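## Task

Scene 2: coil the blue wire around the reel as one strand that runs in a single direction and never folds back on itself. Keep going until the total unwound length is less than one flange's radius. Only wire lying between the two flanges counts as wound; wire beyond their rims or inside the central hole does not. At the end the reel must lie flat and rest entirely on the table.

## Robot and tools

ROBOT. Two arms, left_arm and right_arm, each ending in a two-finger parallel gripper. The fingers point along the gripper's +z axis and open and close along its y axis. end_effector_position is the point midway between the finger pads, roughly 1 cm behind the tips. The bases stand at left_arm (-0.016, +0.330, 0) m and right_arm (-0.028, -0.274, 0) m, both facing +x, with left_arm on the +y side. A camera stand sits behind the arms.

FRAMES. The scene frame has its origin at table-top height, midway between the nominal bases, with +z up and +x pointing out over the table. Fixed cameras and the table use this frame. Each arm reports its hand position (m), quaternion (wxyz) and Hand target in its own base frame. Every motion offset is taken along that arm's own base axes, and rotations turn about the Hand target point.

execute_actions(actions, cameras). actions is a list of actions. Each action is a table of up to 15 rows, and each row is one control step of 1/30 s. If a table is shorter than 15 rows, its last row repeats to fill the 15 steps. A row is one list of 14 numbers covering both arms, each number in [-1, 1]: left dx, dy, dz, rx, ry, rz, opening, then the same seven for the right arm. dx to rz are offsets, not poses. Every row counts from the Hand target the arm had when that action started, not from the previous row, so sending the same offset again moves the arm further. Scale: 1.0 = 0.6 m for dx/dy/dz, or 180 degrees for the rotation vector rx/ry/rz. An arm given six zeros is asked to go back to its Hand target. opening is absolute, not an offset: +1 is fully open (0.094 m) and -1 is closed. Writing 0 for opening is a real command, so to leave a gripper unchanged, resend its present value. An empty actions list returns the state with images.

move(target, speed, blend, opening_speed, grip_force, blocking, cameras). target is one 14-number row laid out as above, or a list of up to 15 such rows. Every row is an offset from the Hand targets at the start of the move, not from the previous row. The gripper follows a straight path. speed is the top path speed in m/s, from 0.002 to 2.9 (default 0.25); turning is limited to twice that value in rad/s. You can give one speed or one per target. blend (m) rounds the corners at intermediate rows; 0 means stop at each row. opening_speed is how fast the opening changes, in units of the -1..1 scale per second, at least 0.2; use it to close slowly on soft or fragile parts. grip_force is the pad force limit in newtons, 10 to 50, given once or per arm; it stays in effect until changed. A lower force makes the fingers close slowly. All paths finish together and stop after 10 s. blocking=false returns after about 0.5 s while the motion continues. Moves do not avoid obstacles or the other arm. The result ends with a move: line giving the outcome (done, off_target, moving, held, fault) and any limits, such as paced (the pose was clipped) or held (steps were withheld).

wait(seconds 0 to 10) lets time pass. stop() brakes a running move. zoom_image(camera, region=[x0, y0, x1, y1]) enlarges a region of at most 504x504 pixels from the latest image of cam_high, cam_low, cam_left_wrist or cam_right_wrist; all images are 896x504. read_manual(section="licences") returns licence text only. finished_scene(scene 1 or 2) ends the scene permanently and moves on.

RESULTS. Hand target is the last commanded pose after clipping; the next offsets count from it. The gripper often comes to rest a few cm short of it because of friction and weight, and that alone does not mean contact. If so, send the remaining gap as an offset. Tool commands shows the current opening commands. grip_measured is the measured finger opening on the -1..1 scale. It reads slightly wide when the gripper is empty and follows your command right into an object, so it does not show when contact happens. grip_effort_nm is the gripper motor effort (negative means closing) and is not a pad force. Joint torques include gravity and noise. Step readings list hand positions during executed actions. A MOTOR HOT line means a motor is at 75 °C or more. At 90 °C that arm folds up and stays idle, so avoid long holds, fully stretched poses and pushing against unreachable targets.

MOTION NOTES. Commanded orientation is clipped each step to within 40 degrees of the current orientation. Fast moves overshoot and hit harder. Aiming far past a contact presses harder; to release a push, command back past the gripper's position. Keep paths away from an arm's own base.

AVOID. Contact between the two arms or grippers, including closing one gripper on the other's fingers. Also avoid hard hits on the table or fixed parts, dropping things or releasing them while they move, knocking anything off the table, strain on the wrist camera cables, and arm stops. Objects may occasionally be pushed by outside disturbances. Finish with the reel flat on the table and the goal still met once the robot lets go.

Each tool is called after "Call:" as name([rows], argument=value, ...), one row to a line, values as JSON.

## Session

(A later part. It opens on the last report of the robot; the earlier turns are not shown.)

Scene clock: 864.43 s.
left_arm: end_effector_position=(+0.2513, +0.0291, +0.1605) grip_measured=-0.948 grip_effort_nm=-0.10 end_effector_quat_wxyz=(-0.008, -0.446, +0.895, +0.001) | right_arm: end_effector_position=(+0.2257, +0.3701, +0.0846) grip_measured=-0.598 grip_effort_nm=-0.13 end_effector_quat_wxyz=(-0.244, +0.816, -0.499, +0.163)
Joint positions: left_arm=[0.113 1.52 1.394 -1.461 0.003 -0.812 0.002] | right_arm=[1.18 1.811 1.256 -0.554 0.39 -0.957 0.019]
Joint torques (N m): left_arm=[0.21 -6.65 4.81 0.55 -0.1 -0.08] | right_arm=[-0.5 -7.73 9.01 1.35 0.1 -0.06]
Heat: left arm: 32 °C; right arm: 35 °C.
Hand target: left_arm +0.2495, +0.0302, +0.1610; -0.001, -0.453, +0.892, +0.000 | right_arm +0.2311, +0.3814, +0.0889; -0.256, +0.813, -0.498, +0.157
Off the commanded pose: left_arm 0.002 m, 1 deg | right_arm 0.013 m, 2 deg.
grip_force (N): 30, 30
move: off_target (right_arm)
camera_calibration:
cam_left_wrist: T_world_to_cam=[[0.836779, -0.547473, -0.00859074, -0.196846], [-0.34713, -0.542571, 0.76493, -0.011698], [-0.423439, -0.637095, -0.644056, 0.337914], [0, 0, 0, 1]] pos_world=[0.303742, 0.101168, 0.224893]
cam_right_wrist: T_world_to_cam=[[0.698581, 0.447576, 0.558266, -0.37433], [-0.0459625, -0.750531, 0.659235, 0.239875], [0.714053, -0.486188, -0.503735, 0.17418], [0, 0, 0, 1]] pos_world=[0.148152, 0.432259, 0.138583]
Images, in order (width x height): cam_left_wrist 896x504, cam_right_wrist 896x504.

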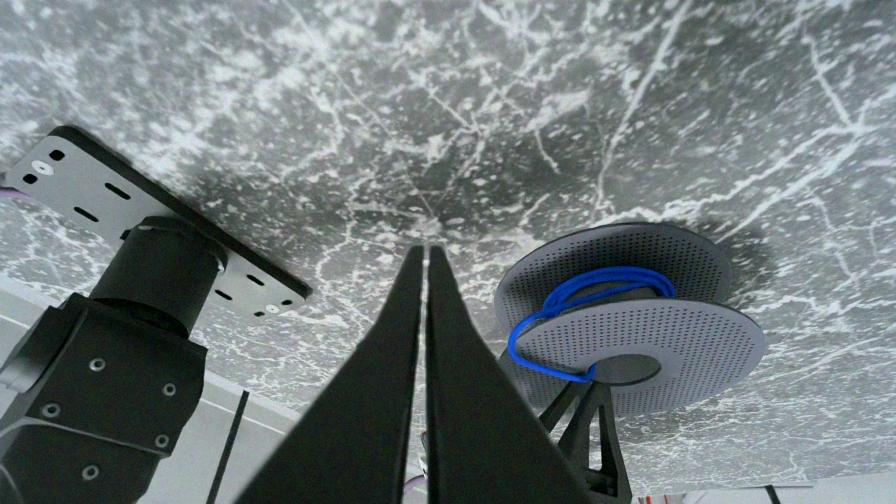

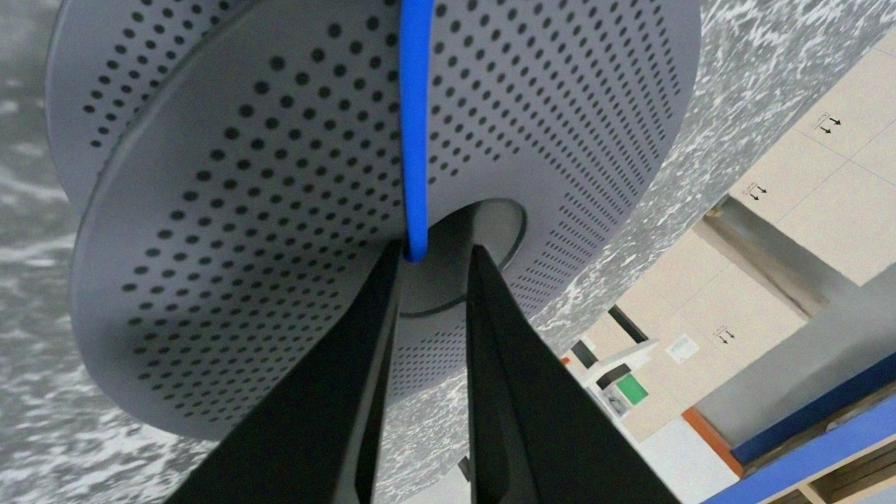

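Call:
move(target=[0, 0, 0, 0, 0, 0, -0.95, -0.002, 0.0105, -0.016, 0, 0, 0, -0.7], speed=0.05, cameras=["cam_low", "cam_right_wrist"])

Scene clock: 887.53 s.
left_arm: end_effector_position=(+0.2513, +0.0291, +0.1605) grip_measured=-0.948 grip_effort_nm=-0.10 end_effector_quat_wxyz=(-0.008, -0.446, +0.895, +0.001) | right_arm: end_effector_position=(+0.2301, +0.3793, +0.0830) grip_measured=-0.698 grip_effort_nm=-0.12 end_effector_quat_wxyz=(-0.256, +0.812, -0.499, +0.163)
Joint positions: left_arm=[0.113 1.52 1.394 -1.461 0.003 -0.812 0.002] | right_arm=[1.18 1.835 1.267 -0.516 0.394 -0.958 0.014]
Joint torques (N m): left_arm=[0.21 -6.68 4.79 0.55 -0.09 -0.07] | right_arm=[0.18 -7.3 8.25 1.29 0.13 0.03]
Heat: left arm: 32 °C; right arm: 34 °C.
Hand target: left_arm +0.2495, +0.0302, +0.1610; -0.001, -0.453, +0.892, +0.000 | right_arm +0.2299, +0.3877, +0.0793; -0.256, +0.813, -0.498, +0.157
Off the commanded pose: left_arm 0.002 m, 1 deg | right_arm 0.009 m, 1 deg.
grip_force (N): 30, 30
move: done
camera_calibration:
cam_right_wrist: T_world_to_cam=[[0.692053, 0.434246, 0.576622, -0.375676], [-0.0550409, -0.764745, 0.641978, 0.256991], [0.719745, -0.47602, -0.505343, 0.169646], [0, 0, 0, 1]] pos_world=[0.152031, 0.440424, 0.13737]
Images, in order (width x height): cam_low 896x504, cam_right_wrist 896x504.

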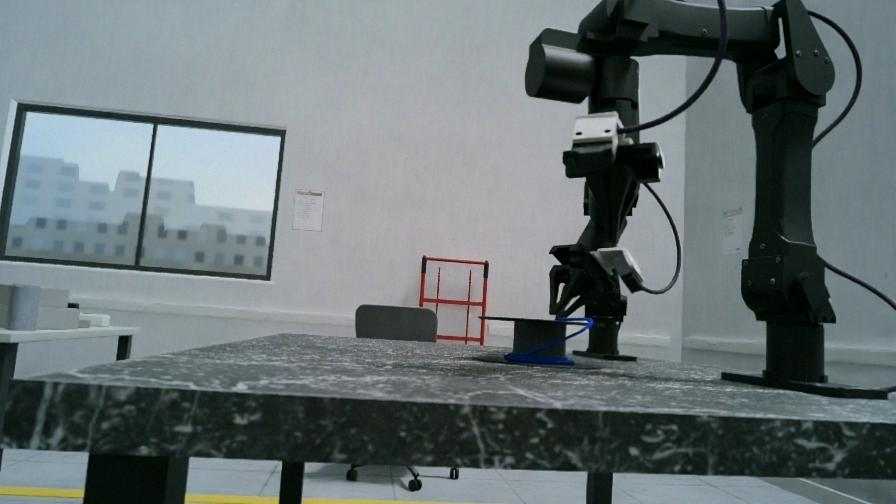

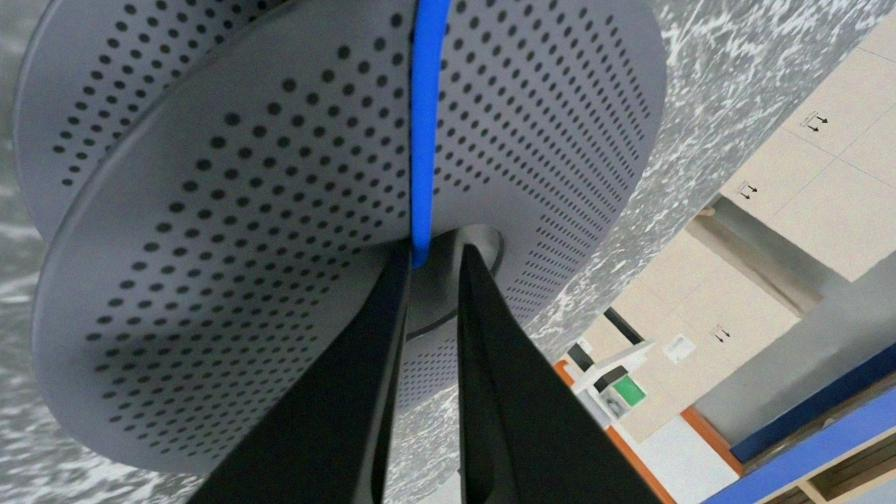

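Call:
move(target=[0, 0, 0, 0, 0, 0, -0.95, -0.003, 0.0172, -0.018, 0, 0, 0, -0.7], speed=0.05, cameras=["cam_low", "cam_right_wrist"])

Scene clock: 905.97 s.
left_arm: end_effector_position=(+0.2513, +0.0291, +0.1605) grip_measured=-0.948 grip_effort_nm=-0.10 end_effector_quat_wxyz=(-0.008, -0.446, +0.895, +0.001) | right_arm: end_effector_position=(+0.2339, +0.3927, +0.0823) grip_measured=-0.698 grip_effort_nm=-0.12 end_effector_quat_wxyz=(-0.270, +0.806, -0.498, +0.170)
Joint positions: left_arm=[0.113 1.52 1.394 -1.461 0.003 -0.812 0.002] | right_arm=[1.192 1.871 1.293 -0.48 0.418 -0.954 0.014]
Joint torques (N m): left_arm=[0.23 -6.71 4.83 0.56 -0.1 -0.07] | right_arm=[0.51 -6.89 7.56 1.15 -0.06 0.15]
Heat: left arm: 32 °C; right arm: 33 °C.
Hand target: left_arm +0.2495, +0.0302, +0.1610; -0.001, -0.453, +0.892, +0.000 | right_arm +0.2280, +0.3980, +0.0684; -0.256, +0.813, -0.498, +0.157
Off the commanded pose: left_arm 0.002 m, 1 deg | right_arm 0.016 m, 2 deg.
grip_force (N): 30, 30
move: off_target (right_arm)
camera_calibration:
cam_right_wrist: T_world_to_cam=[[0.676162, 0.422058, 0.603881, -0.377402], [-0.0744582, -0.776309, 0.62594, 0.278226], [0.732981, -0.468201, -0.493485, 0.165783], [0, 0, 0, 1]] pos_world=[0.154385, 0.452894, 0.135564]
Images, in order (width x height): cam_low 896x504, cam_right_wrist 896x504.

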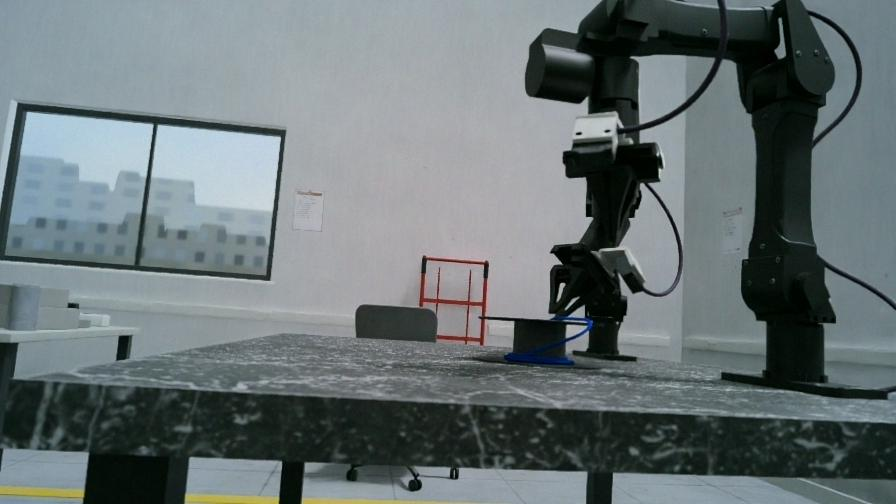

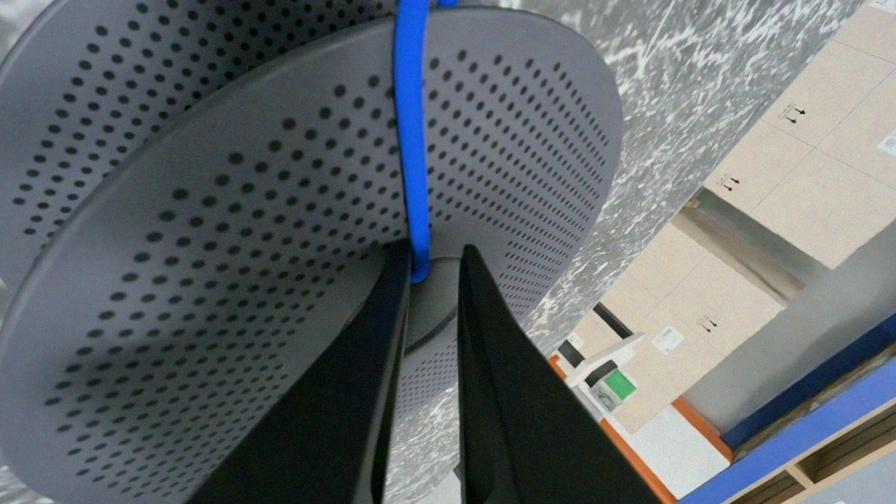

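Call:
move(target=[0, 0, 0, 0, 0, 0, -0.95, 0.005, 0.0145, 0.036, 0, 0, 0, -0.7], speed=0.06, cameras=["cam_low", "cam_right_wrist"])

Scene clock: 919.70 s.
left_arm: end_effector_position=(+0.2513, +0.0291, +0.1605) grip_measured=-0.948 grip_effort_nm=-0.10 end_effector_quat_wxyz=(-0.008, -0.446, +0.895, +0.001) | right_arm: end_effector_position=(+0.2325, +0.3999, +0.0896) grip_measured=-0.698 grip_effort_nm=-0.12 end_effector_quat_wxyz=(-0.257, +0.813, -0.496, +0.163)
Joint positions: left_arm=[0.113 1.52 1.394 -1.461 0.003 -0.812 0.002] | right_arm=[1.194 1.898 1.376 -0.563 0.4 -0.953 0.014]
Joint torques (N m): left_arm=[0.21 -6.68 4.79 0.55 -0.09 -0.06] | right_arm=[0.36 -8.7 9.2 1.04 0.13 0.15]
Heat: left arm: 32 °C; right arm: 33 °C.
Hand target: left_arm +0.2495, +0.0302, +0.1610; -0.001, -0.453, +0.892, +0.000 | right_arm +0.2310, +0.4068, +0.0901; -0.256, +0.813, -0.498, +0.157
Off the commanded pose: left_arm 0.002 m, 1 deg | right_arm 0.007 m, 1 deg.
grip_force (N): 30, 30
move: done
camera_calibration:
cam_right_wrist: T_world_to_cam=[[0.686192, 0.440089, 0.57919, -0.391331], [-0.0511693, -0.76505, 0.641935, 0.267888], [0.725618, -0.470127, -0.502453, 0.177097], [0, 0, 0, 1]] pos_world=[0.153731, 0.460427, 0.143672]
Images, in order (width x height): cam_low 896x504, cam_right_wrist 896x504.

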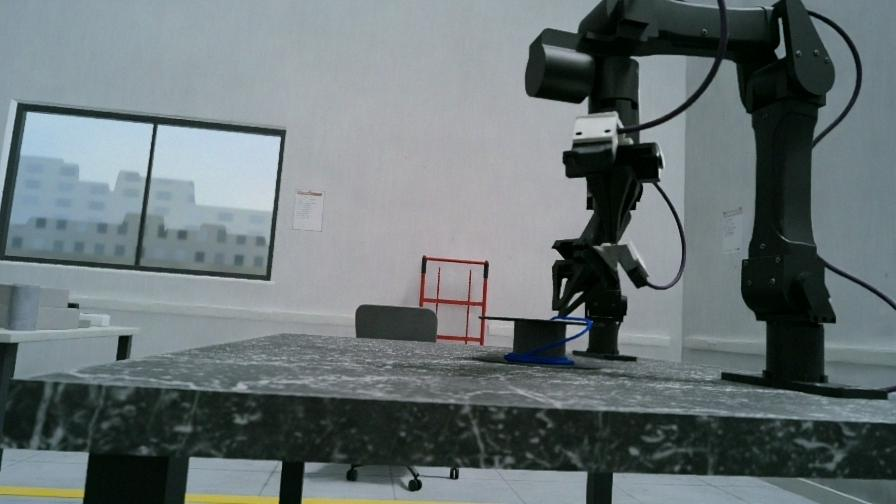

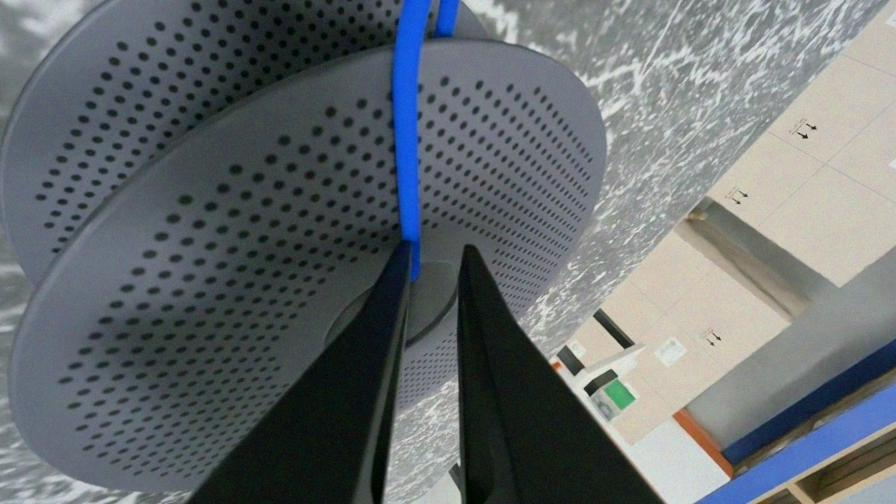

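Call:
move([
  [0, 0, 0, 0, 0, 0, -0.95, -0.0142, -0.0072, 0, 0, 0, 0, -0.7],
  [0, 0, 0, 0, 0, 0, -0.95, -0.0142, -0.0072, -0.018, 0, 0, 0, -0.7],
], speed=0.06, cameras=["cam_low", "cam_right_wrist"])

Scene clock: 925.93 s.
left_arm: end_effector_position=(+0.2513, +0.0291, +0.1605) grip_measured=-0.948 grip_effort_nm=-0.10 end_effector_quat_wxyz=(-0.008, -0.446, +0.895, +0.001) | right_arm: end_effector_position=(+0.2250, +0.4023, +0.0867) grip_measured=-0.698 grip_effort_nm=-0.11 end_effector_quat_wxyz=(-0.258, +0.814, -0.495, +0.159)
Joint positions: left_arm=[0.113 1.52 1.394 -1.461 0.003 -0.812 0.002] | right_arm=[1.212 1.898 1.366 -0.558 0.4 -0.937 0.014]
Joint torques (N m): left_arm=[0.23 -6.68 4.82 0.55 -0.1 -0.07] | right_arm=[0.4 -9.95 5.42 1.39 0.25 0.17]
Heat: left arm: 32 °C; right arm: 34 °C.
Hand target: left_arm +0.2495, +0.0302, +0.1610; -0.001, -0.453, +0.892, +0.000 | right_arm +0.2226, +0.4024, +0.0793; -0.256, +0.813, -0.498, +0.157
Off the commanded pose: left_arm 0.002 m, 1 deg | right_arm 0.008 m, 0 deg.
grip_force (N): 30, 30
move: done
camera_calibration:
cam_right_wrist: T_world_to_cam=[[0.687994, 0.44044, 0.576781, -0.38586], [-0.0444161, -0.76773, 0.639232, 0.270932], [0.724356, -0.465406, -0.508631, 0.18107], [0, 0, 0, 1]] pos_world=[0.146344, 0.462222, 0.141467]
Images, in order (width x height): cam_low 896x504, cam_right_wrist 896x504.

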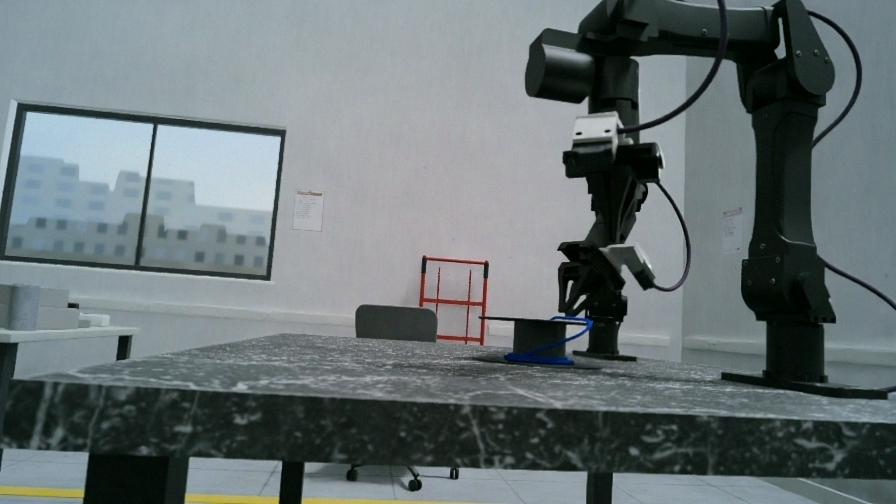

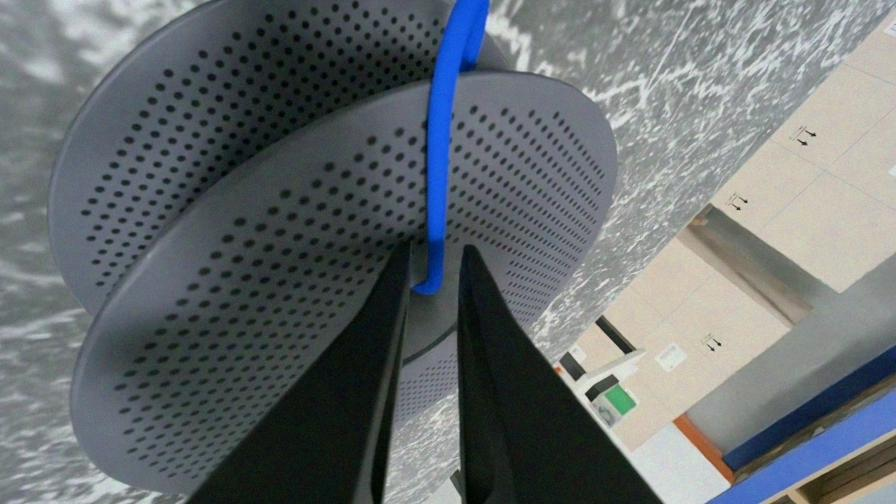

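Call:
move([
  [0, 0, 0, 0, 0, 0, -0.95, 0.0067, 0.0033, -0.0133, 0, 0, 0, -0.7],
  [0, 0, 0, 0, 0, 0, -0.95, 0.0067, 0.0033, -0.0133, 0, 0, 0, -1],
], speed=0.05, opening_speed=0.5, cameras=["cam_low", "cam_right_wrist"])

Scene clock: 934.50 s.
left_arm: end_effector_position=(+0.2513, +0.0291, +0.1605) grip_measured=-0.948 grip_effort_nm=-0.10 end_effector_quat_wxyz=(-0.008, -0.446, +0.895, +0.001) | right_arm: end_effector_position=(+0.2265, +0.4062, +0.0839) grip_measured=-0.932 grip_effort_nm=-0.62 end_effector_quat_wxyz=(-0.264, +0.812, -0.496, +0.158)
Joint positions: left_arm=[0.113 1.52 1.394 -1.461 0.003 -0.812 0.002] | right_arm=[1.212 1.907 1.361 -0.529 0.4 -0.937 0.003]
Joint torques (N m): left_arm=[0.25 -6.69 4.85 0.55 -0.09 -0.07] | right_arm=[-0.23 -8.87 5.49 1.39 0.22 0.07]
Heat: left arm: 32 °C; right arm: 33 °C.
Hand target: left_arm +0.2495, +0.0302, +0.1610; -0.001, -0.453, +0.892, +0.000 | right_arm +0.2266, +0.4043, +0.0711; -0.256, +0.813, -0.498, +0.157
Off the commanded pose: left_arm 0.002 m, 1 deg | right_arm 0.013 m, 1 deg.
grip_force (N): 30, 30
move: off_target (right_arm); target 2's new opening was sent with right_arm's hand 0.013 m and 1 deg from that target
camera_calibration:
cam_right_wrist: T_world_to_cam=[[0.685314, 0.432411, 0.585974, -0.383837], [-0.0477499, -0.776223, 0.628648, 0.280881], [0.726681, -0.458802, -0.511309, 0.177417], [0, 0, 0, 1]] pos_world=[0.147536, 0.465401, 0.139058]
Images, in order (width x height): cam_low 896x504, cam_right_wrist 896x504.

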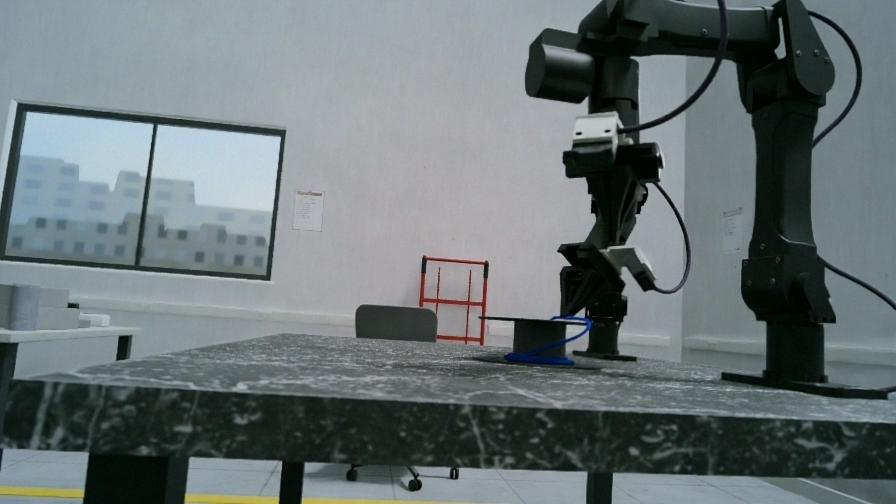

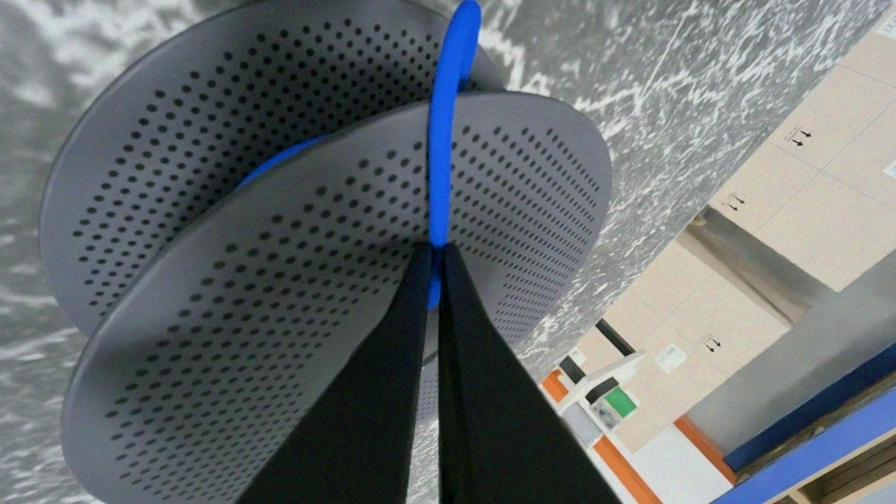

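Call:
move(target=[0, 0, 0, 0, 0, 0, -0.95, -0.03, 0.0, 0.12, 0, 0, 0, -1], speed=0.1, cameras=["cam_low", "cam_left_wrist", "cam_right_wrist"])

Scene clock: 957.83 s.
left_arm: end_effector_position=(+0.2513, +0.0291, +0.1605) grip_measured=-0.948 grip_effort_nm=-0.10 end_effector_quat_wxyz=(-0.008, -0.446, +0.895, +0.001) | right_arm: end_effector_position=(+0.2087, +0.4007, +0.1191) grip_measured=-0.935 grip_effort_nm=-0.67 end_effector_quat_wxyz=(-0.234, +0.822, -0.493, +0.160)
Joint positions: left_arm=[0.113 1.52 1.394 -1.461 0.003 -0.812 0.002] | right_arm=[1.247 1.883 1.503 -0.774 0.408 -0.901 0.003]
Joint torques (N m): left_arm=[0.24 -6.72 4.79 0.56 -0.09 -0.07] | right_arm=[0.34 -13.96 9.22 0.84 0.33 0.17]
Heat: left arm: 32 °C; right arm: 32 °C.
Hand target: left_arm +0.2495, +0.0302, +0.1610; -0.001, -0.453, +0.892, +0.000 | right_arm +0.2085, +0.4044, +0.1431; -0.256, +0.813, -0.498, +0.157
Off the commanded pose: left_arm 0.002 m, 1 deg | right_arm 0.024 m, 3 deg.
grip_force (N): 30, 30
move: off_target (right_arm)
camera_calibration:
cam_left_wrist: T_world_to_cam=[[0.836779, -0.547473, -0.00859074, -0.196846], [-0.34713, -0.542571, 0.76493, -0.011698], [-0.423439, -0.637095, -0.644056, 0.337914], [0, 0, 0, 1]] pos_world=[0.303742, 0.101168, 0.224893]
cam_right_wrist: T_world_to_cam=[[0.699797, 0.46779, 0.539868, -0.401661], [-0.0267366, -0.738074, 0.67419, 0.228526], [0.713841, -0.48623, -0.503995, 0.218688], [0, 0, 0, 1]] pos_world=[0.131083, 0.462895, 0.172992]
Images, in order (width x height): cam_low 896x504, cam_left_wrist 896x504, cam_right_wrist 896x504.

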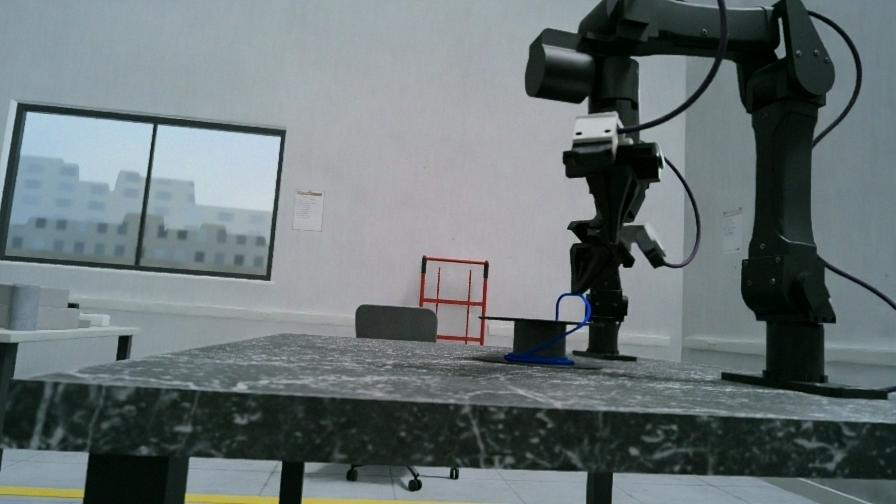

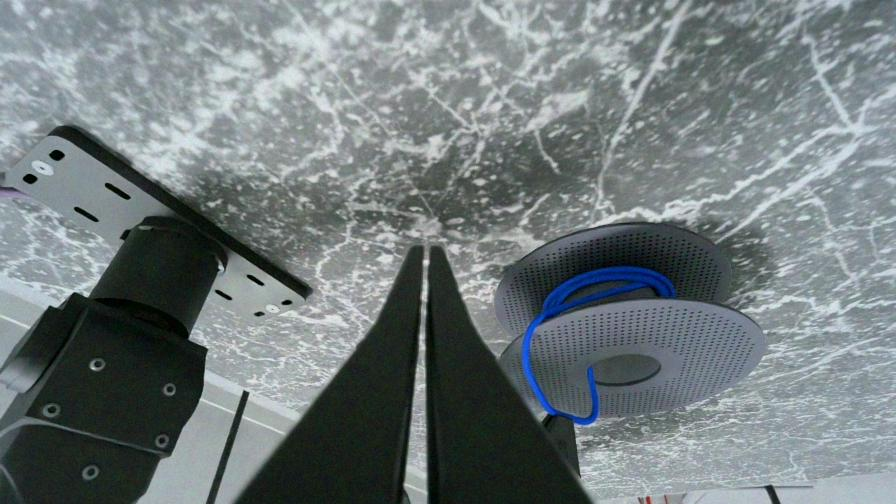

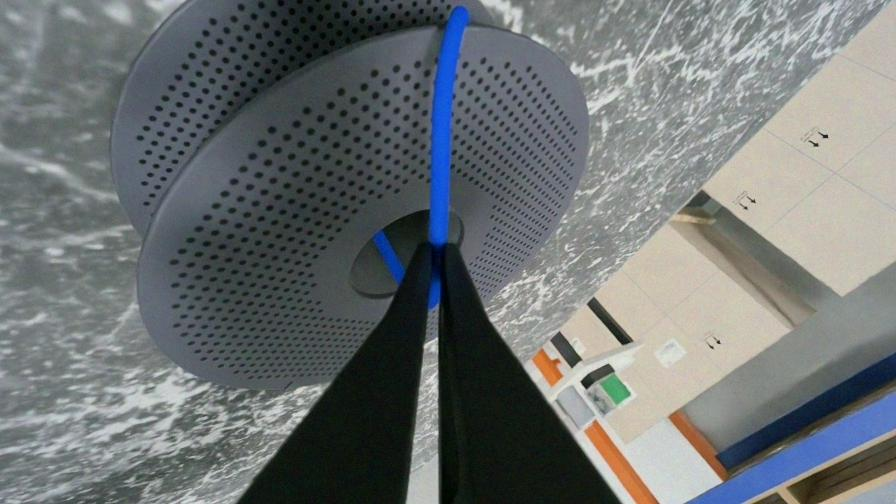

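Call:
zoom_image(camera="cam_left_wrist", region=[470, 240, 790, 470])

Call:
zoom_image(camera="cam_low", region=[460, 270, 640, 390])

Scaled by 1.575 from the camera's 896x504 image, which has a finer 1280x720 frame.

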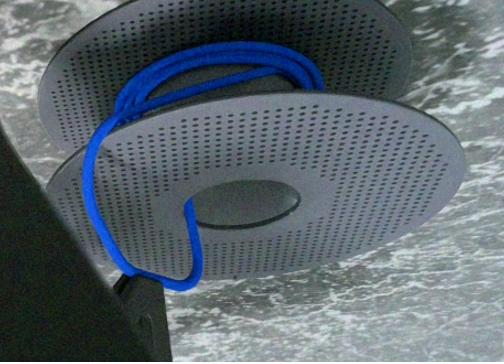

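Scaled by 2.800 from the camera's 896x504 image, which has a finer 1280x720 frame.

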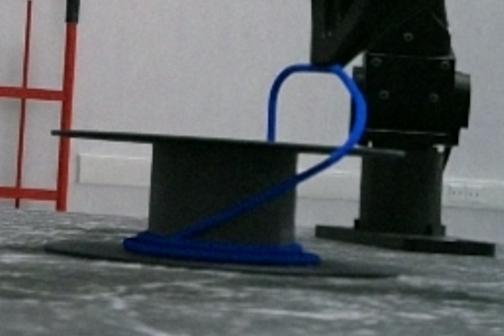

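Call:
move(target=[0, 0, 0, 0, 0, 0, -0.95, -0.01, 0.0, 0.06, 0, 0, 0, -1], speed=0.1, cameras=["cam_low", "cam_left_wrist", "cam_right_wrist"])

Scene clock: 977.33 s.
left_arm: end_effector_position=(+0.2513, +0.0291, +0.1605) grip_measured=-0.948 grip_effort_nm=-0.10 end_effector_quat_wxyz=(-0.008, -0.446, +0.895, +0.001) | right_arm: end_effector_position=(+0.2014, +0.4012, +0.1494) grip_measured=-0.935 grip_effort_nm=-0.68 end_effector_quat_wxyz=(-0.225, +0.826, -0.492, +0.160)
Joint positions: left_arm=[0.113 1.52 1.394 -1.461 0.003 -0.812 0.002] | right_arm=[1.264 1.883 1.632 -0.928 0.41 -0.886 0.003]
Joint torques (N m): left_arm=[0.2 -6.71 4.79 0.55 -0.1 -0.07] | right_arm=[0.21 -14.63 9.46 0.85 0.36 0.16]
Heat: left arm: 32 °C; right arm: 34 °C.
Hand target: left_arm +0.2495, +0.0302, +0.1610; -0.001, -0.453, +0.892, +0.000 | right_arm +0.2025, +0.4044, +0.1792; -0.256, +0.813, -0.498, +0.157
Off the commanded pose: left_arm 0.002 m, 1 deg | right_arm 0.030 m, 4 deg.
grip_force (N): 30, 30
move: off_target (right_arm)
camera_calibration:
cam_left_wrist: T_world_to_cam=[[0.836779, -0.547473, -0.00859074, -0.196846], [-0.34713, -0.542571, 0.76493, -0.011698], [-0.423439, -0.637095, -0.644056, 0.337914], [0, 0, 0, 1]] pos_world=[0.303742, 0.101168, 0.224893]
cam_right_wrist: T_world_to_cam=[[0.703118, 0.478578, 0.525916, -0.416035], [-0.0185354, -0.727022, 0.686363, 0.200392], [0.710832, -0.492343, -0.502312, 0.242163], [0, 0, 0, 1]] pos_world=[0.124099, 0.464022, 0.202899]
Images, in order (width x height): cam_low 896x504, cam_left_wrist 896x504, cam_right_wrist 896x504.

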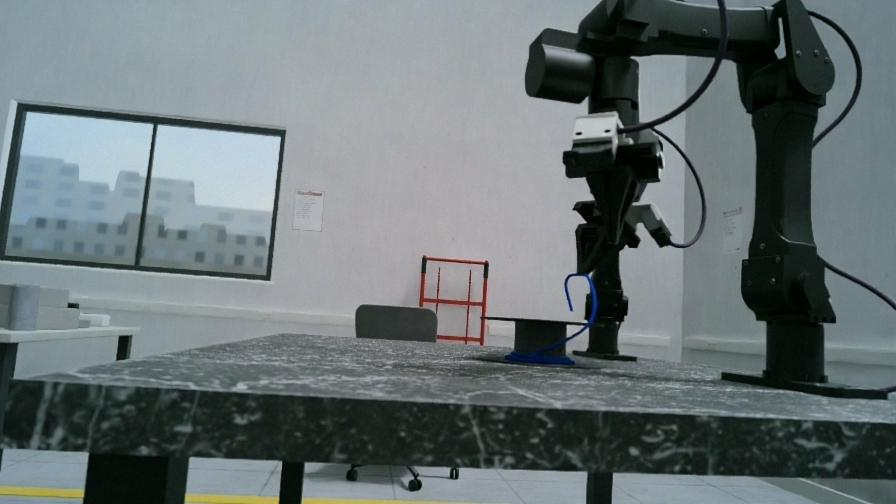

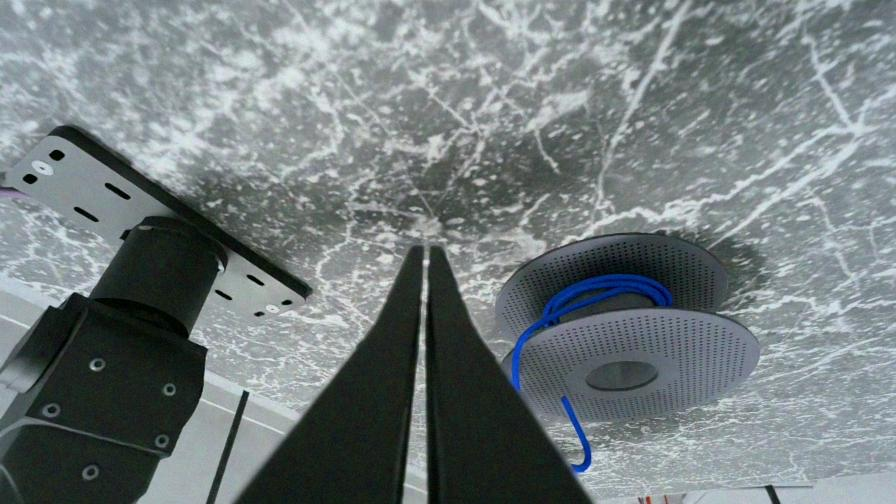

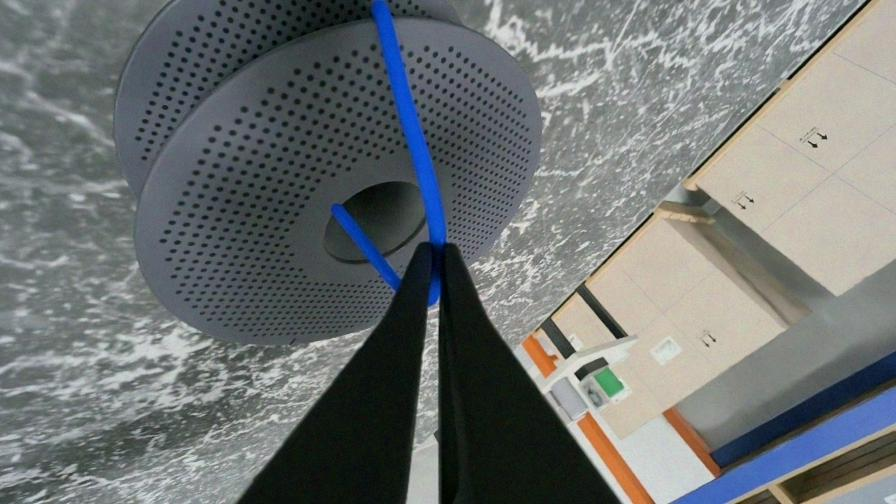

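Call:
move([
  [0, 0, 0, 0, 0, 0, -0.95, -0.0175, -0.0123, -0.1067, 0, 0, 0, -1],
  [0, 0, 0, 0, 0, 0, -0.95, -0.0175, -0.0123, -0.1737, 0, 0, 0, -1],
], speed=[0.12, 0.06], cameras=["cam_low", "cam_left_wrist", "cam_right_wrist"])

Scene clock: 1047.87 s.
left_arm: end_effector_position=(+0.2513, +0.0291, +0.1605) grip_measured=-0.948 grip_effort_nm=-0.10 end_effector_quat_wxyz=(-0.008, -0.446, +0.895, +0.001) | right_arm: end_effector_position=(+0.1942, +0.3984, +0.0811) grip_measured=-0.935 grip_effort_nm=-0.67 end_effector_quat_wxyz=(-0.257, +0.815, -0.495, +0.158)
Joint positions: left_arm=[0.113 1.52 1.394 -1.461 0.003 -0.812 0.002] | right_arm=[1.286 1.861 1.3 -0.558 0.43 -0.864 0.003]
Joint torques (N m): left_arm=[0.24 -6.68 4.81 0.54 -0.1 -0.08] | right_arm=[0.24 -9.87 5.34 1.3 0.25 0.17]
Heat: left arm: 31 °C; right arm: 35 °C.
Hand target: left_arm +0.2495, +0.0302, +0.1610; -0.001, -0.453, +0.892, +0.000 | right_arm +0.1920, +0.3970, +0.0749; -0.256, +0.813, -0.498, +0.157
Off the commanded pose: left_arm 0.002 m, 1 deg | right_arm 0.007 m, 0 deg.
grip_force (N): 30, 30
move: done
camera_calibration:
cam_left_wrist: T_world_to_cam=[[0.836779, -0.547473, -0.00859074, -0.196846], [-0.34713, -0.542571, 0.76493, -0.011698], [-0.423439, -0.637095, -0.644056, 0.337914], [0, 0, 0, 1]] pos_world=[0.303742, 0.101168, 0.224893]
cam_right_wrist: T_world_to_cam=[[0.68915, 0.4412, 0.574818, -0.360011], [-0.0418289, -0.767724, 0.639414, 0.269619], [0.723411, -0.464696, -0.510622, 0.198823], [0, 0, 0, 1]] pos_world=[0.115549, 0.458222, 0.136066]
Images, in order (width x height): cam_low 896x504, cam_left_wrist 896x504, cam_right_wrist 896x504.

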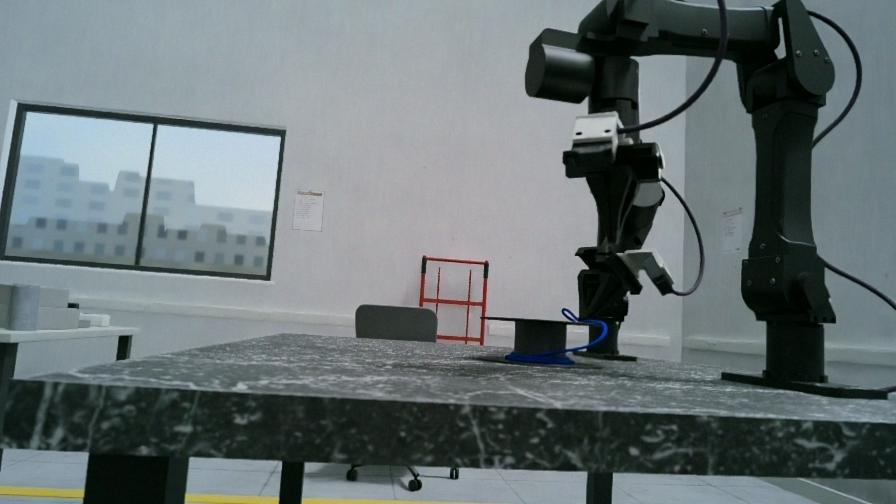

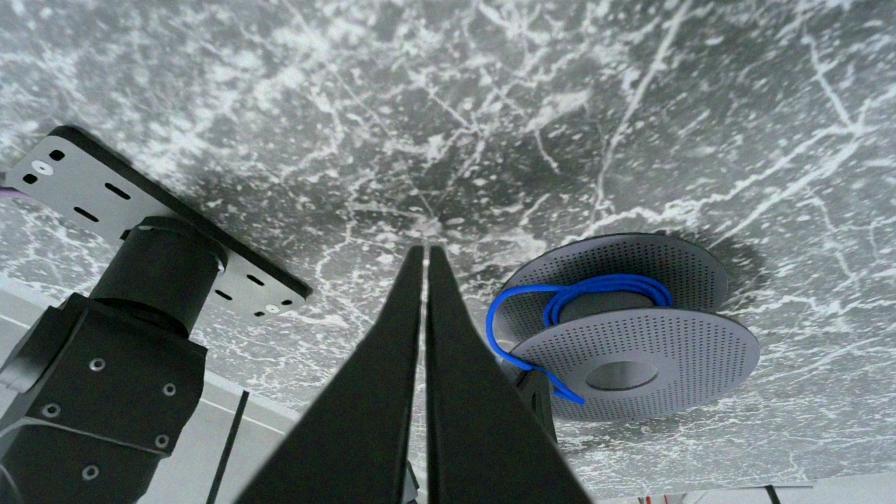

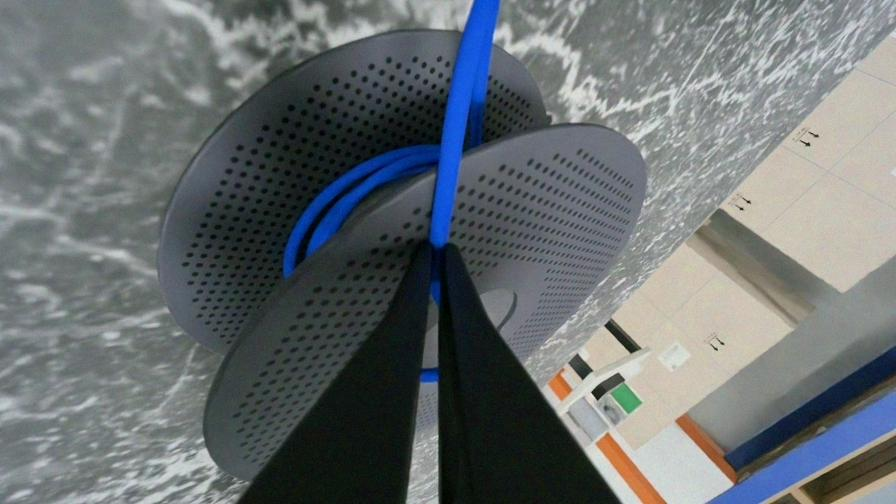

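Call:
zoom_image(camera="cam_left_wrist", region=[470, 220, 790, 450])

Call:
zoom_image(camera="cam_low", region=[460, 280, 660, 390])

Call:
zoom_image(camera="cam_right_wrist", region=[180, 0, 660, 480])

Scaled by 1.575 from the camera's 896x504 image, which has a finer 1280x720 frame.

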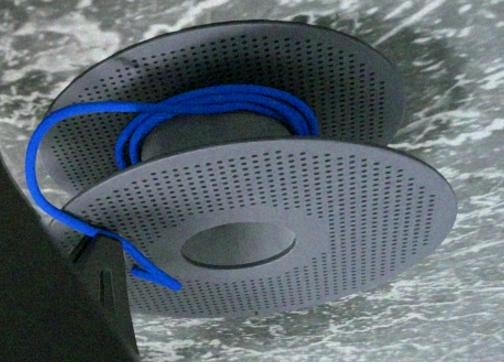

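Scaled by 2.520 from the camera's 896x504 image, which has a finer 1280x720 frame.

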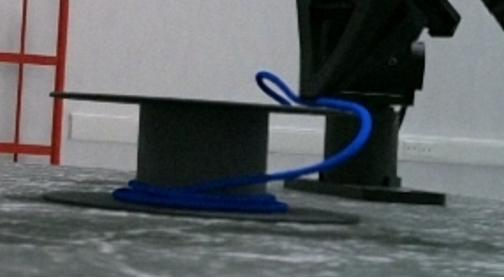

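Scaled by 1.050 from the camera's 896x504 image, which has a finer 1280x720 frame.

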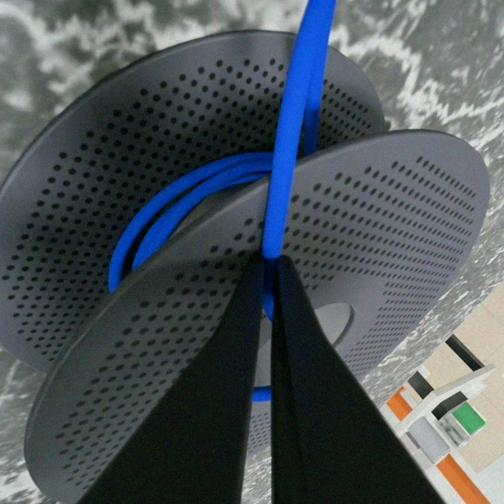

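Call:
zoom_image(camera="cam_left_wrist", region=[500, 340, 620, 426])

Call:
zoom_image(camera="cam_low", region=[540, 290, 620, 350])

Call:
zoom_image(camera="cam_right_wrist", region=[380, 220, 520, 420])

Scaled by 4.200 from the camera's 896x504 image, which has a finer 1280x720 frame.

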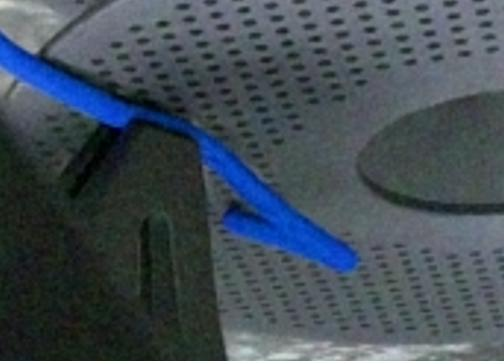

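Scaled by 6.300 from the camera's 896x504 image, which has a finer 1280x720 frame.

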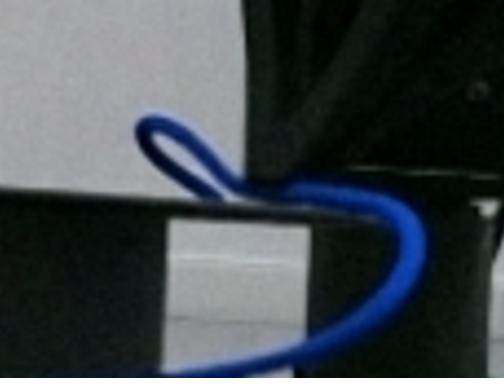

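Scaled by 2.520 from the camera's 896x504 image, which has a finer 1280x720 frame.

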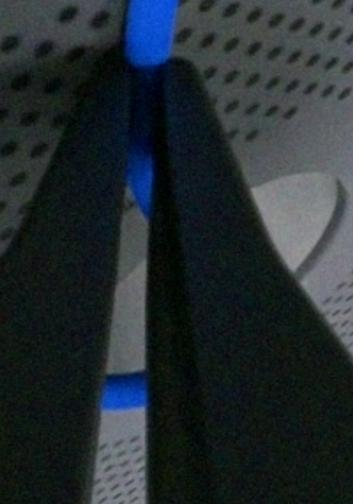

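Call:
move(target=[0, 0, 0, 0, 0, 0, -0.95, -0.0, 0.0, 0.11, 0, 0, 0, -1], speed=0.12, cameras=["cam_low", "cam_left_wrist", "cam_right_wrist"])

Scene clock: 1077.87 s.
left_arm: end_effector_position=(+0.2513, +0.0291, +0.1605) grip_measured=-0.948 grip_effort_nm=-0.10 end_effector_quat_wxyz=(-0.008, -0.446, +0.895, +0.001) | right_arm: end_effector_position=(+0.1926, +0.3928, +0.1204) grip_measured=-0.935 grip_effort_nm=-0.68 end_effector_quat_wxyz=(-0.236, +0.821, -0.493, +0.164)
Joint positions: left_arm=[0.113 1.52 1.394 -1.461 0.003 -0.812 0.002] | right_arm=[1.286 1.837 1.447 -0.776 0.43 -0.864 0.003]
Joint torques (N m): left_arm=[0.18 -6.67 4.79 0.54 -0.09 -0.07] | right_arm=[0.24 -12.82 8.96 0.91 0.26 0.17]
Heat: left arm: 31 °C; right arm: 33 °C.
Hand target: left_arm +0.2495, +0.0302, +0.1610; -0.001, -0.453, +0.892, +0.000 | right_arm +0.1920, +0.3970, +0.1410; -0.256, +0.813, -0.498, +0.157
Off the commanded pose: left_arm 0.002 m, 1 deg | right_arm 0.021 m, 3 deg.
grip_force (N): 30, 30
move: off_target (right_arm)
camera_calibration:
cam_left_wrist: T_world_to_cam=[[0.836779, -0.547473, -0.00859074, -0.196846], [-0.34713, -0.542571, 0.76493, -0.011698], [-0.423439, -0.637095, -0.644056, 0.337914], [0, 0, 0, 1]] pos_world=[0.303742, 0.101168, 0.224893]
cam_right_wrist: T_world_to_cam=[[0.696431, 0.465984, 0.54575, -0.386672], [-0.0333225, -0.738677, 0.673236, 0.222977], [0.71685, -0.487048, -0.498909, 0.22606], [0, 0, 0, 1]] pos_world=[0.114669, 0.454992, 0.173694]
Images, in order (width x height): cam_low 896x504, cam_left_wrist 896x504, cam_right_wrist 896x504.

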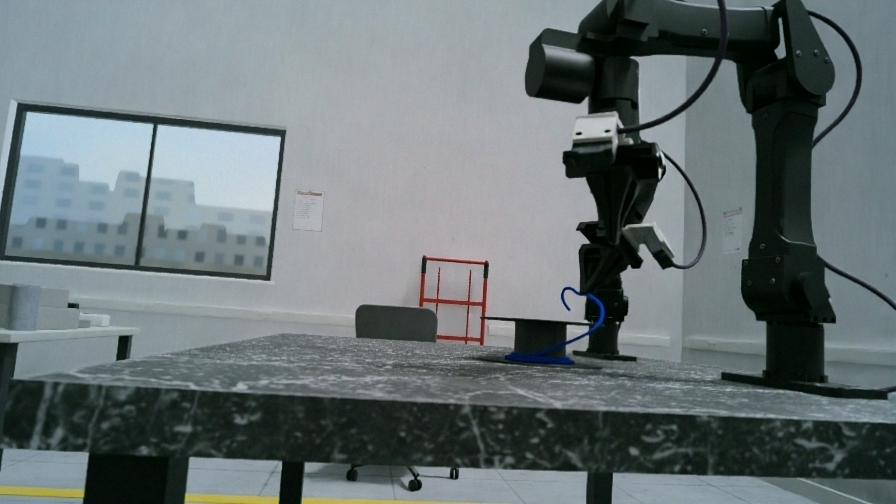

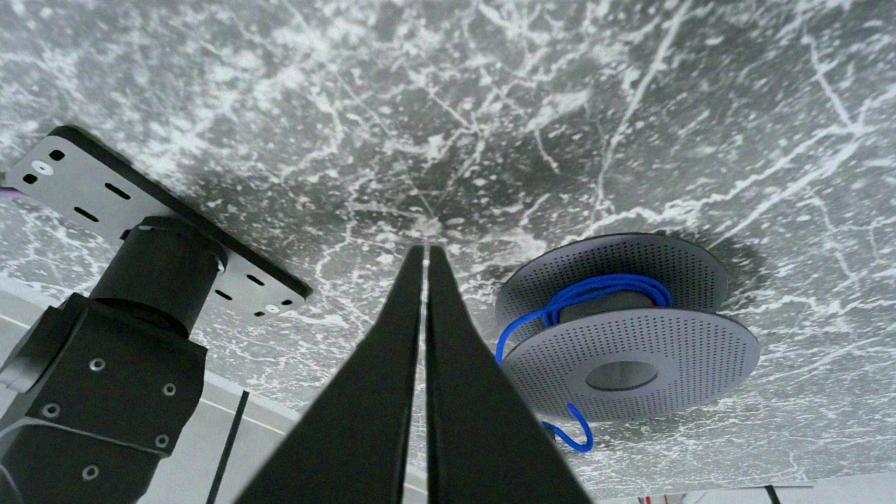

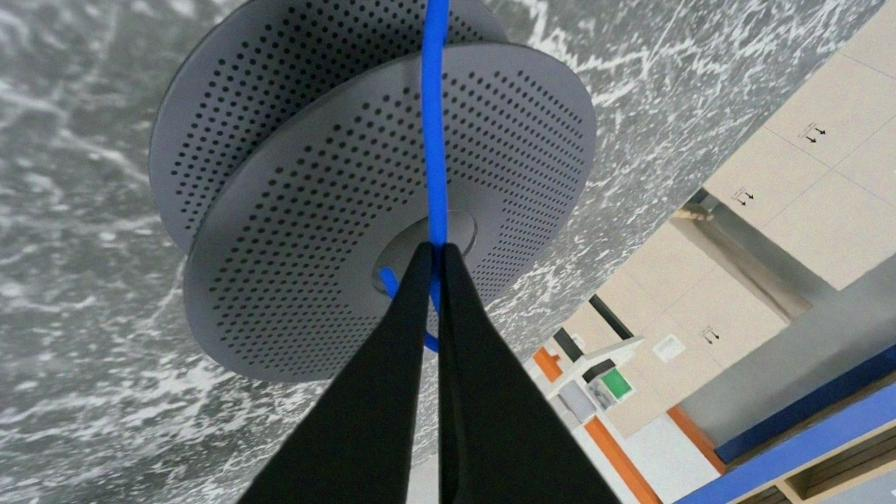

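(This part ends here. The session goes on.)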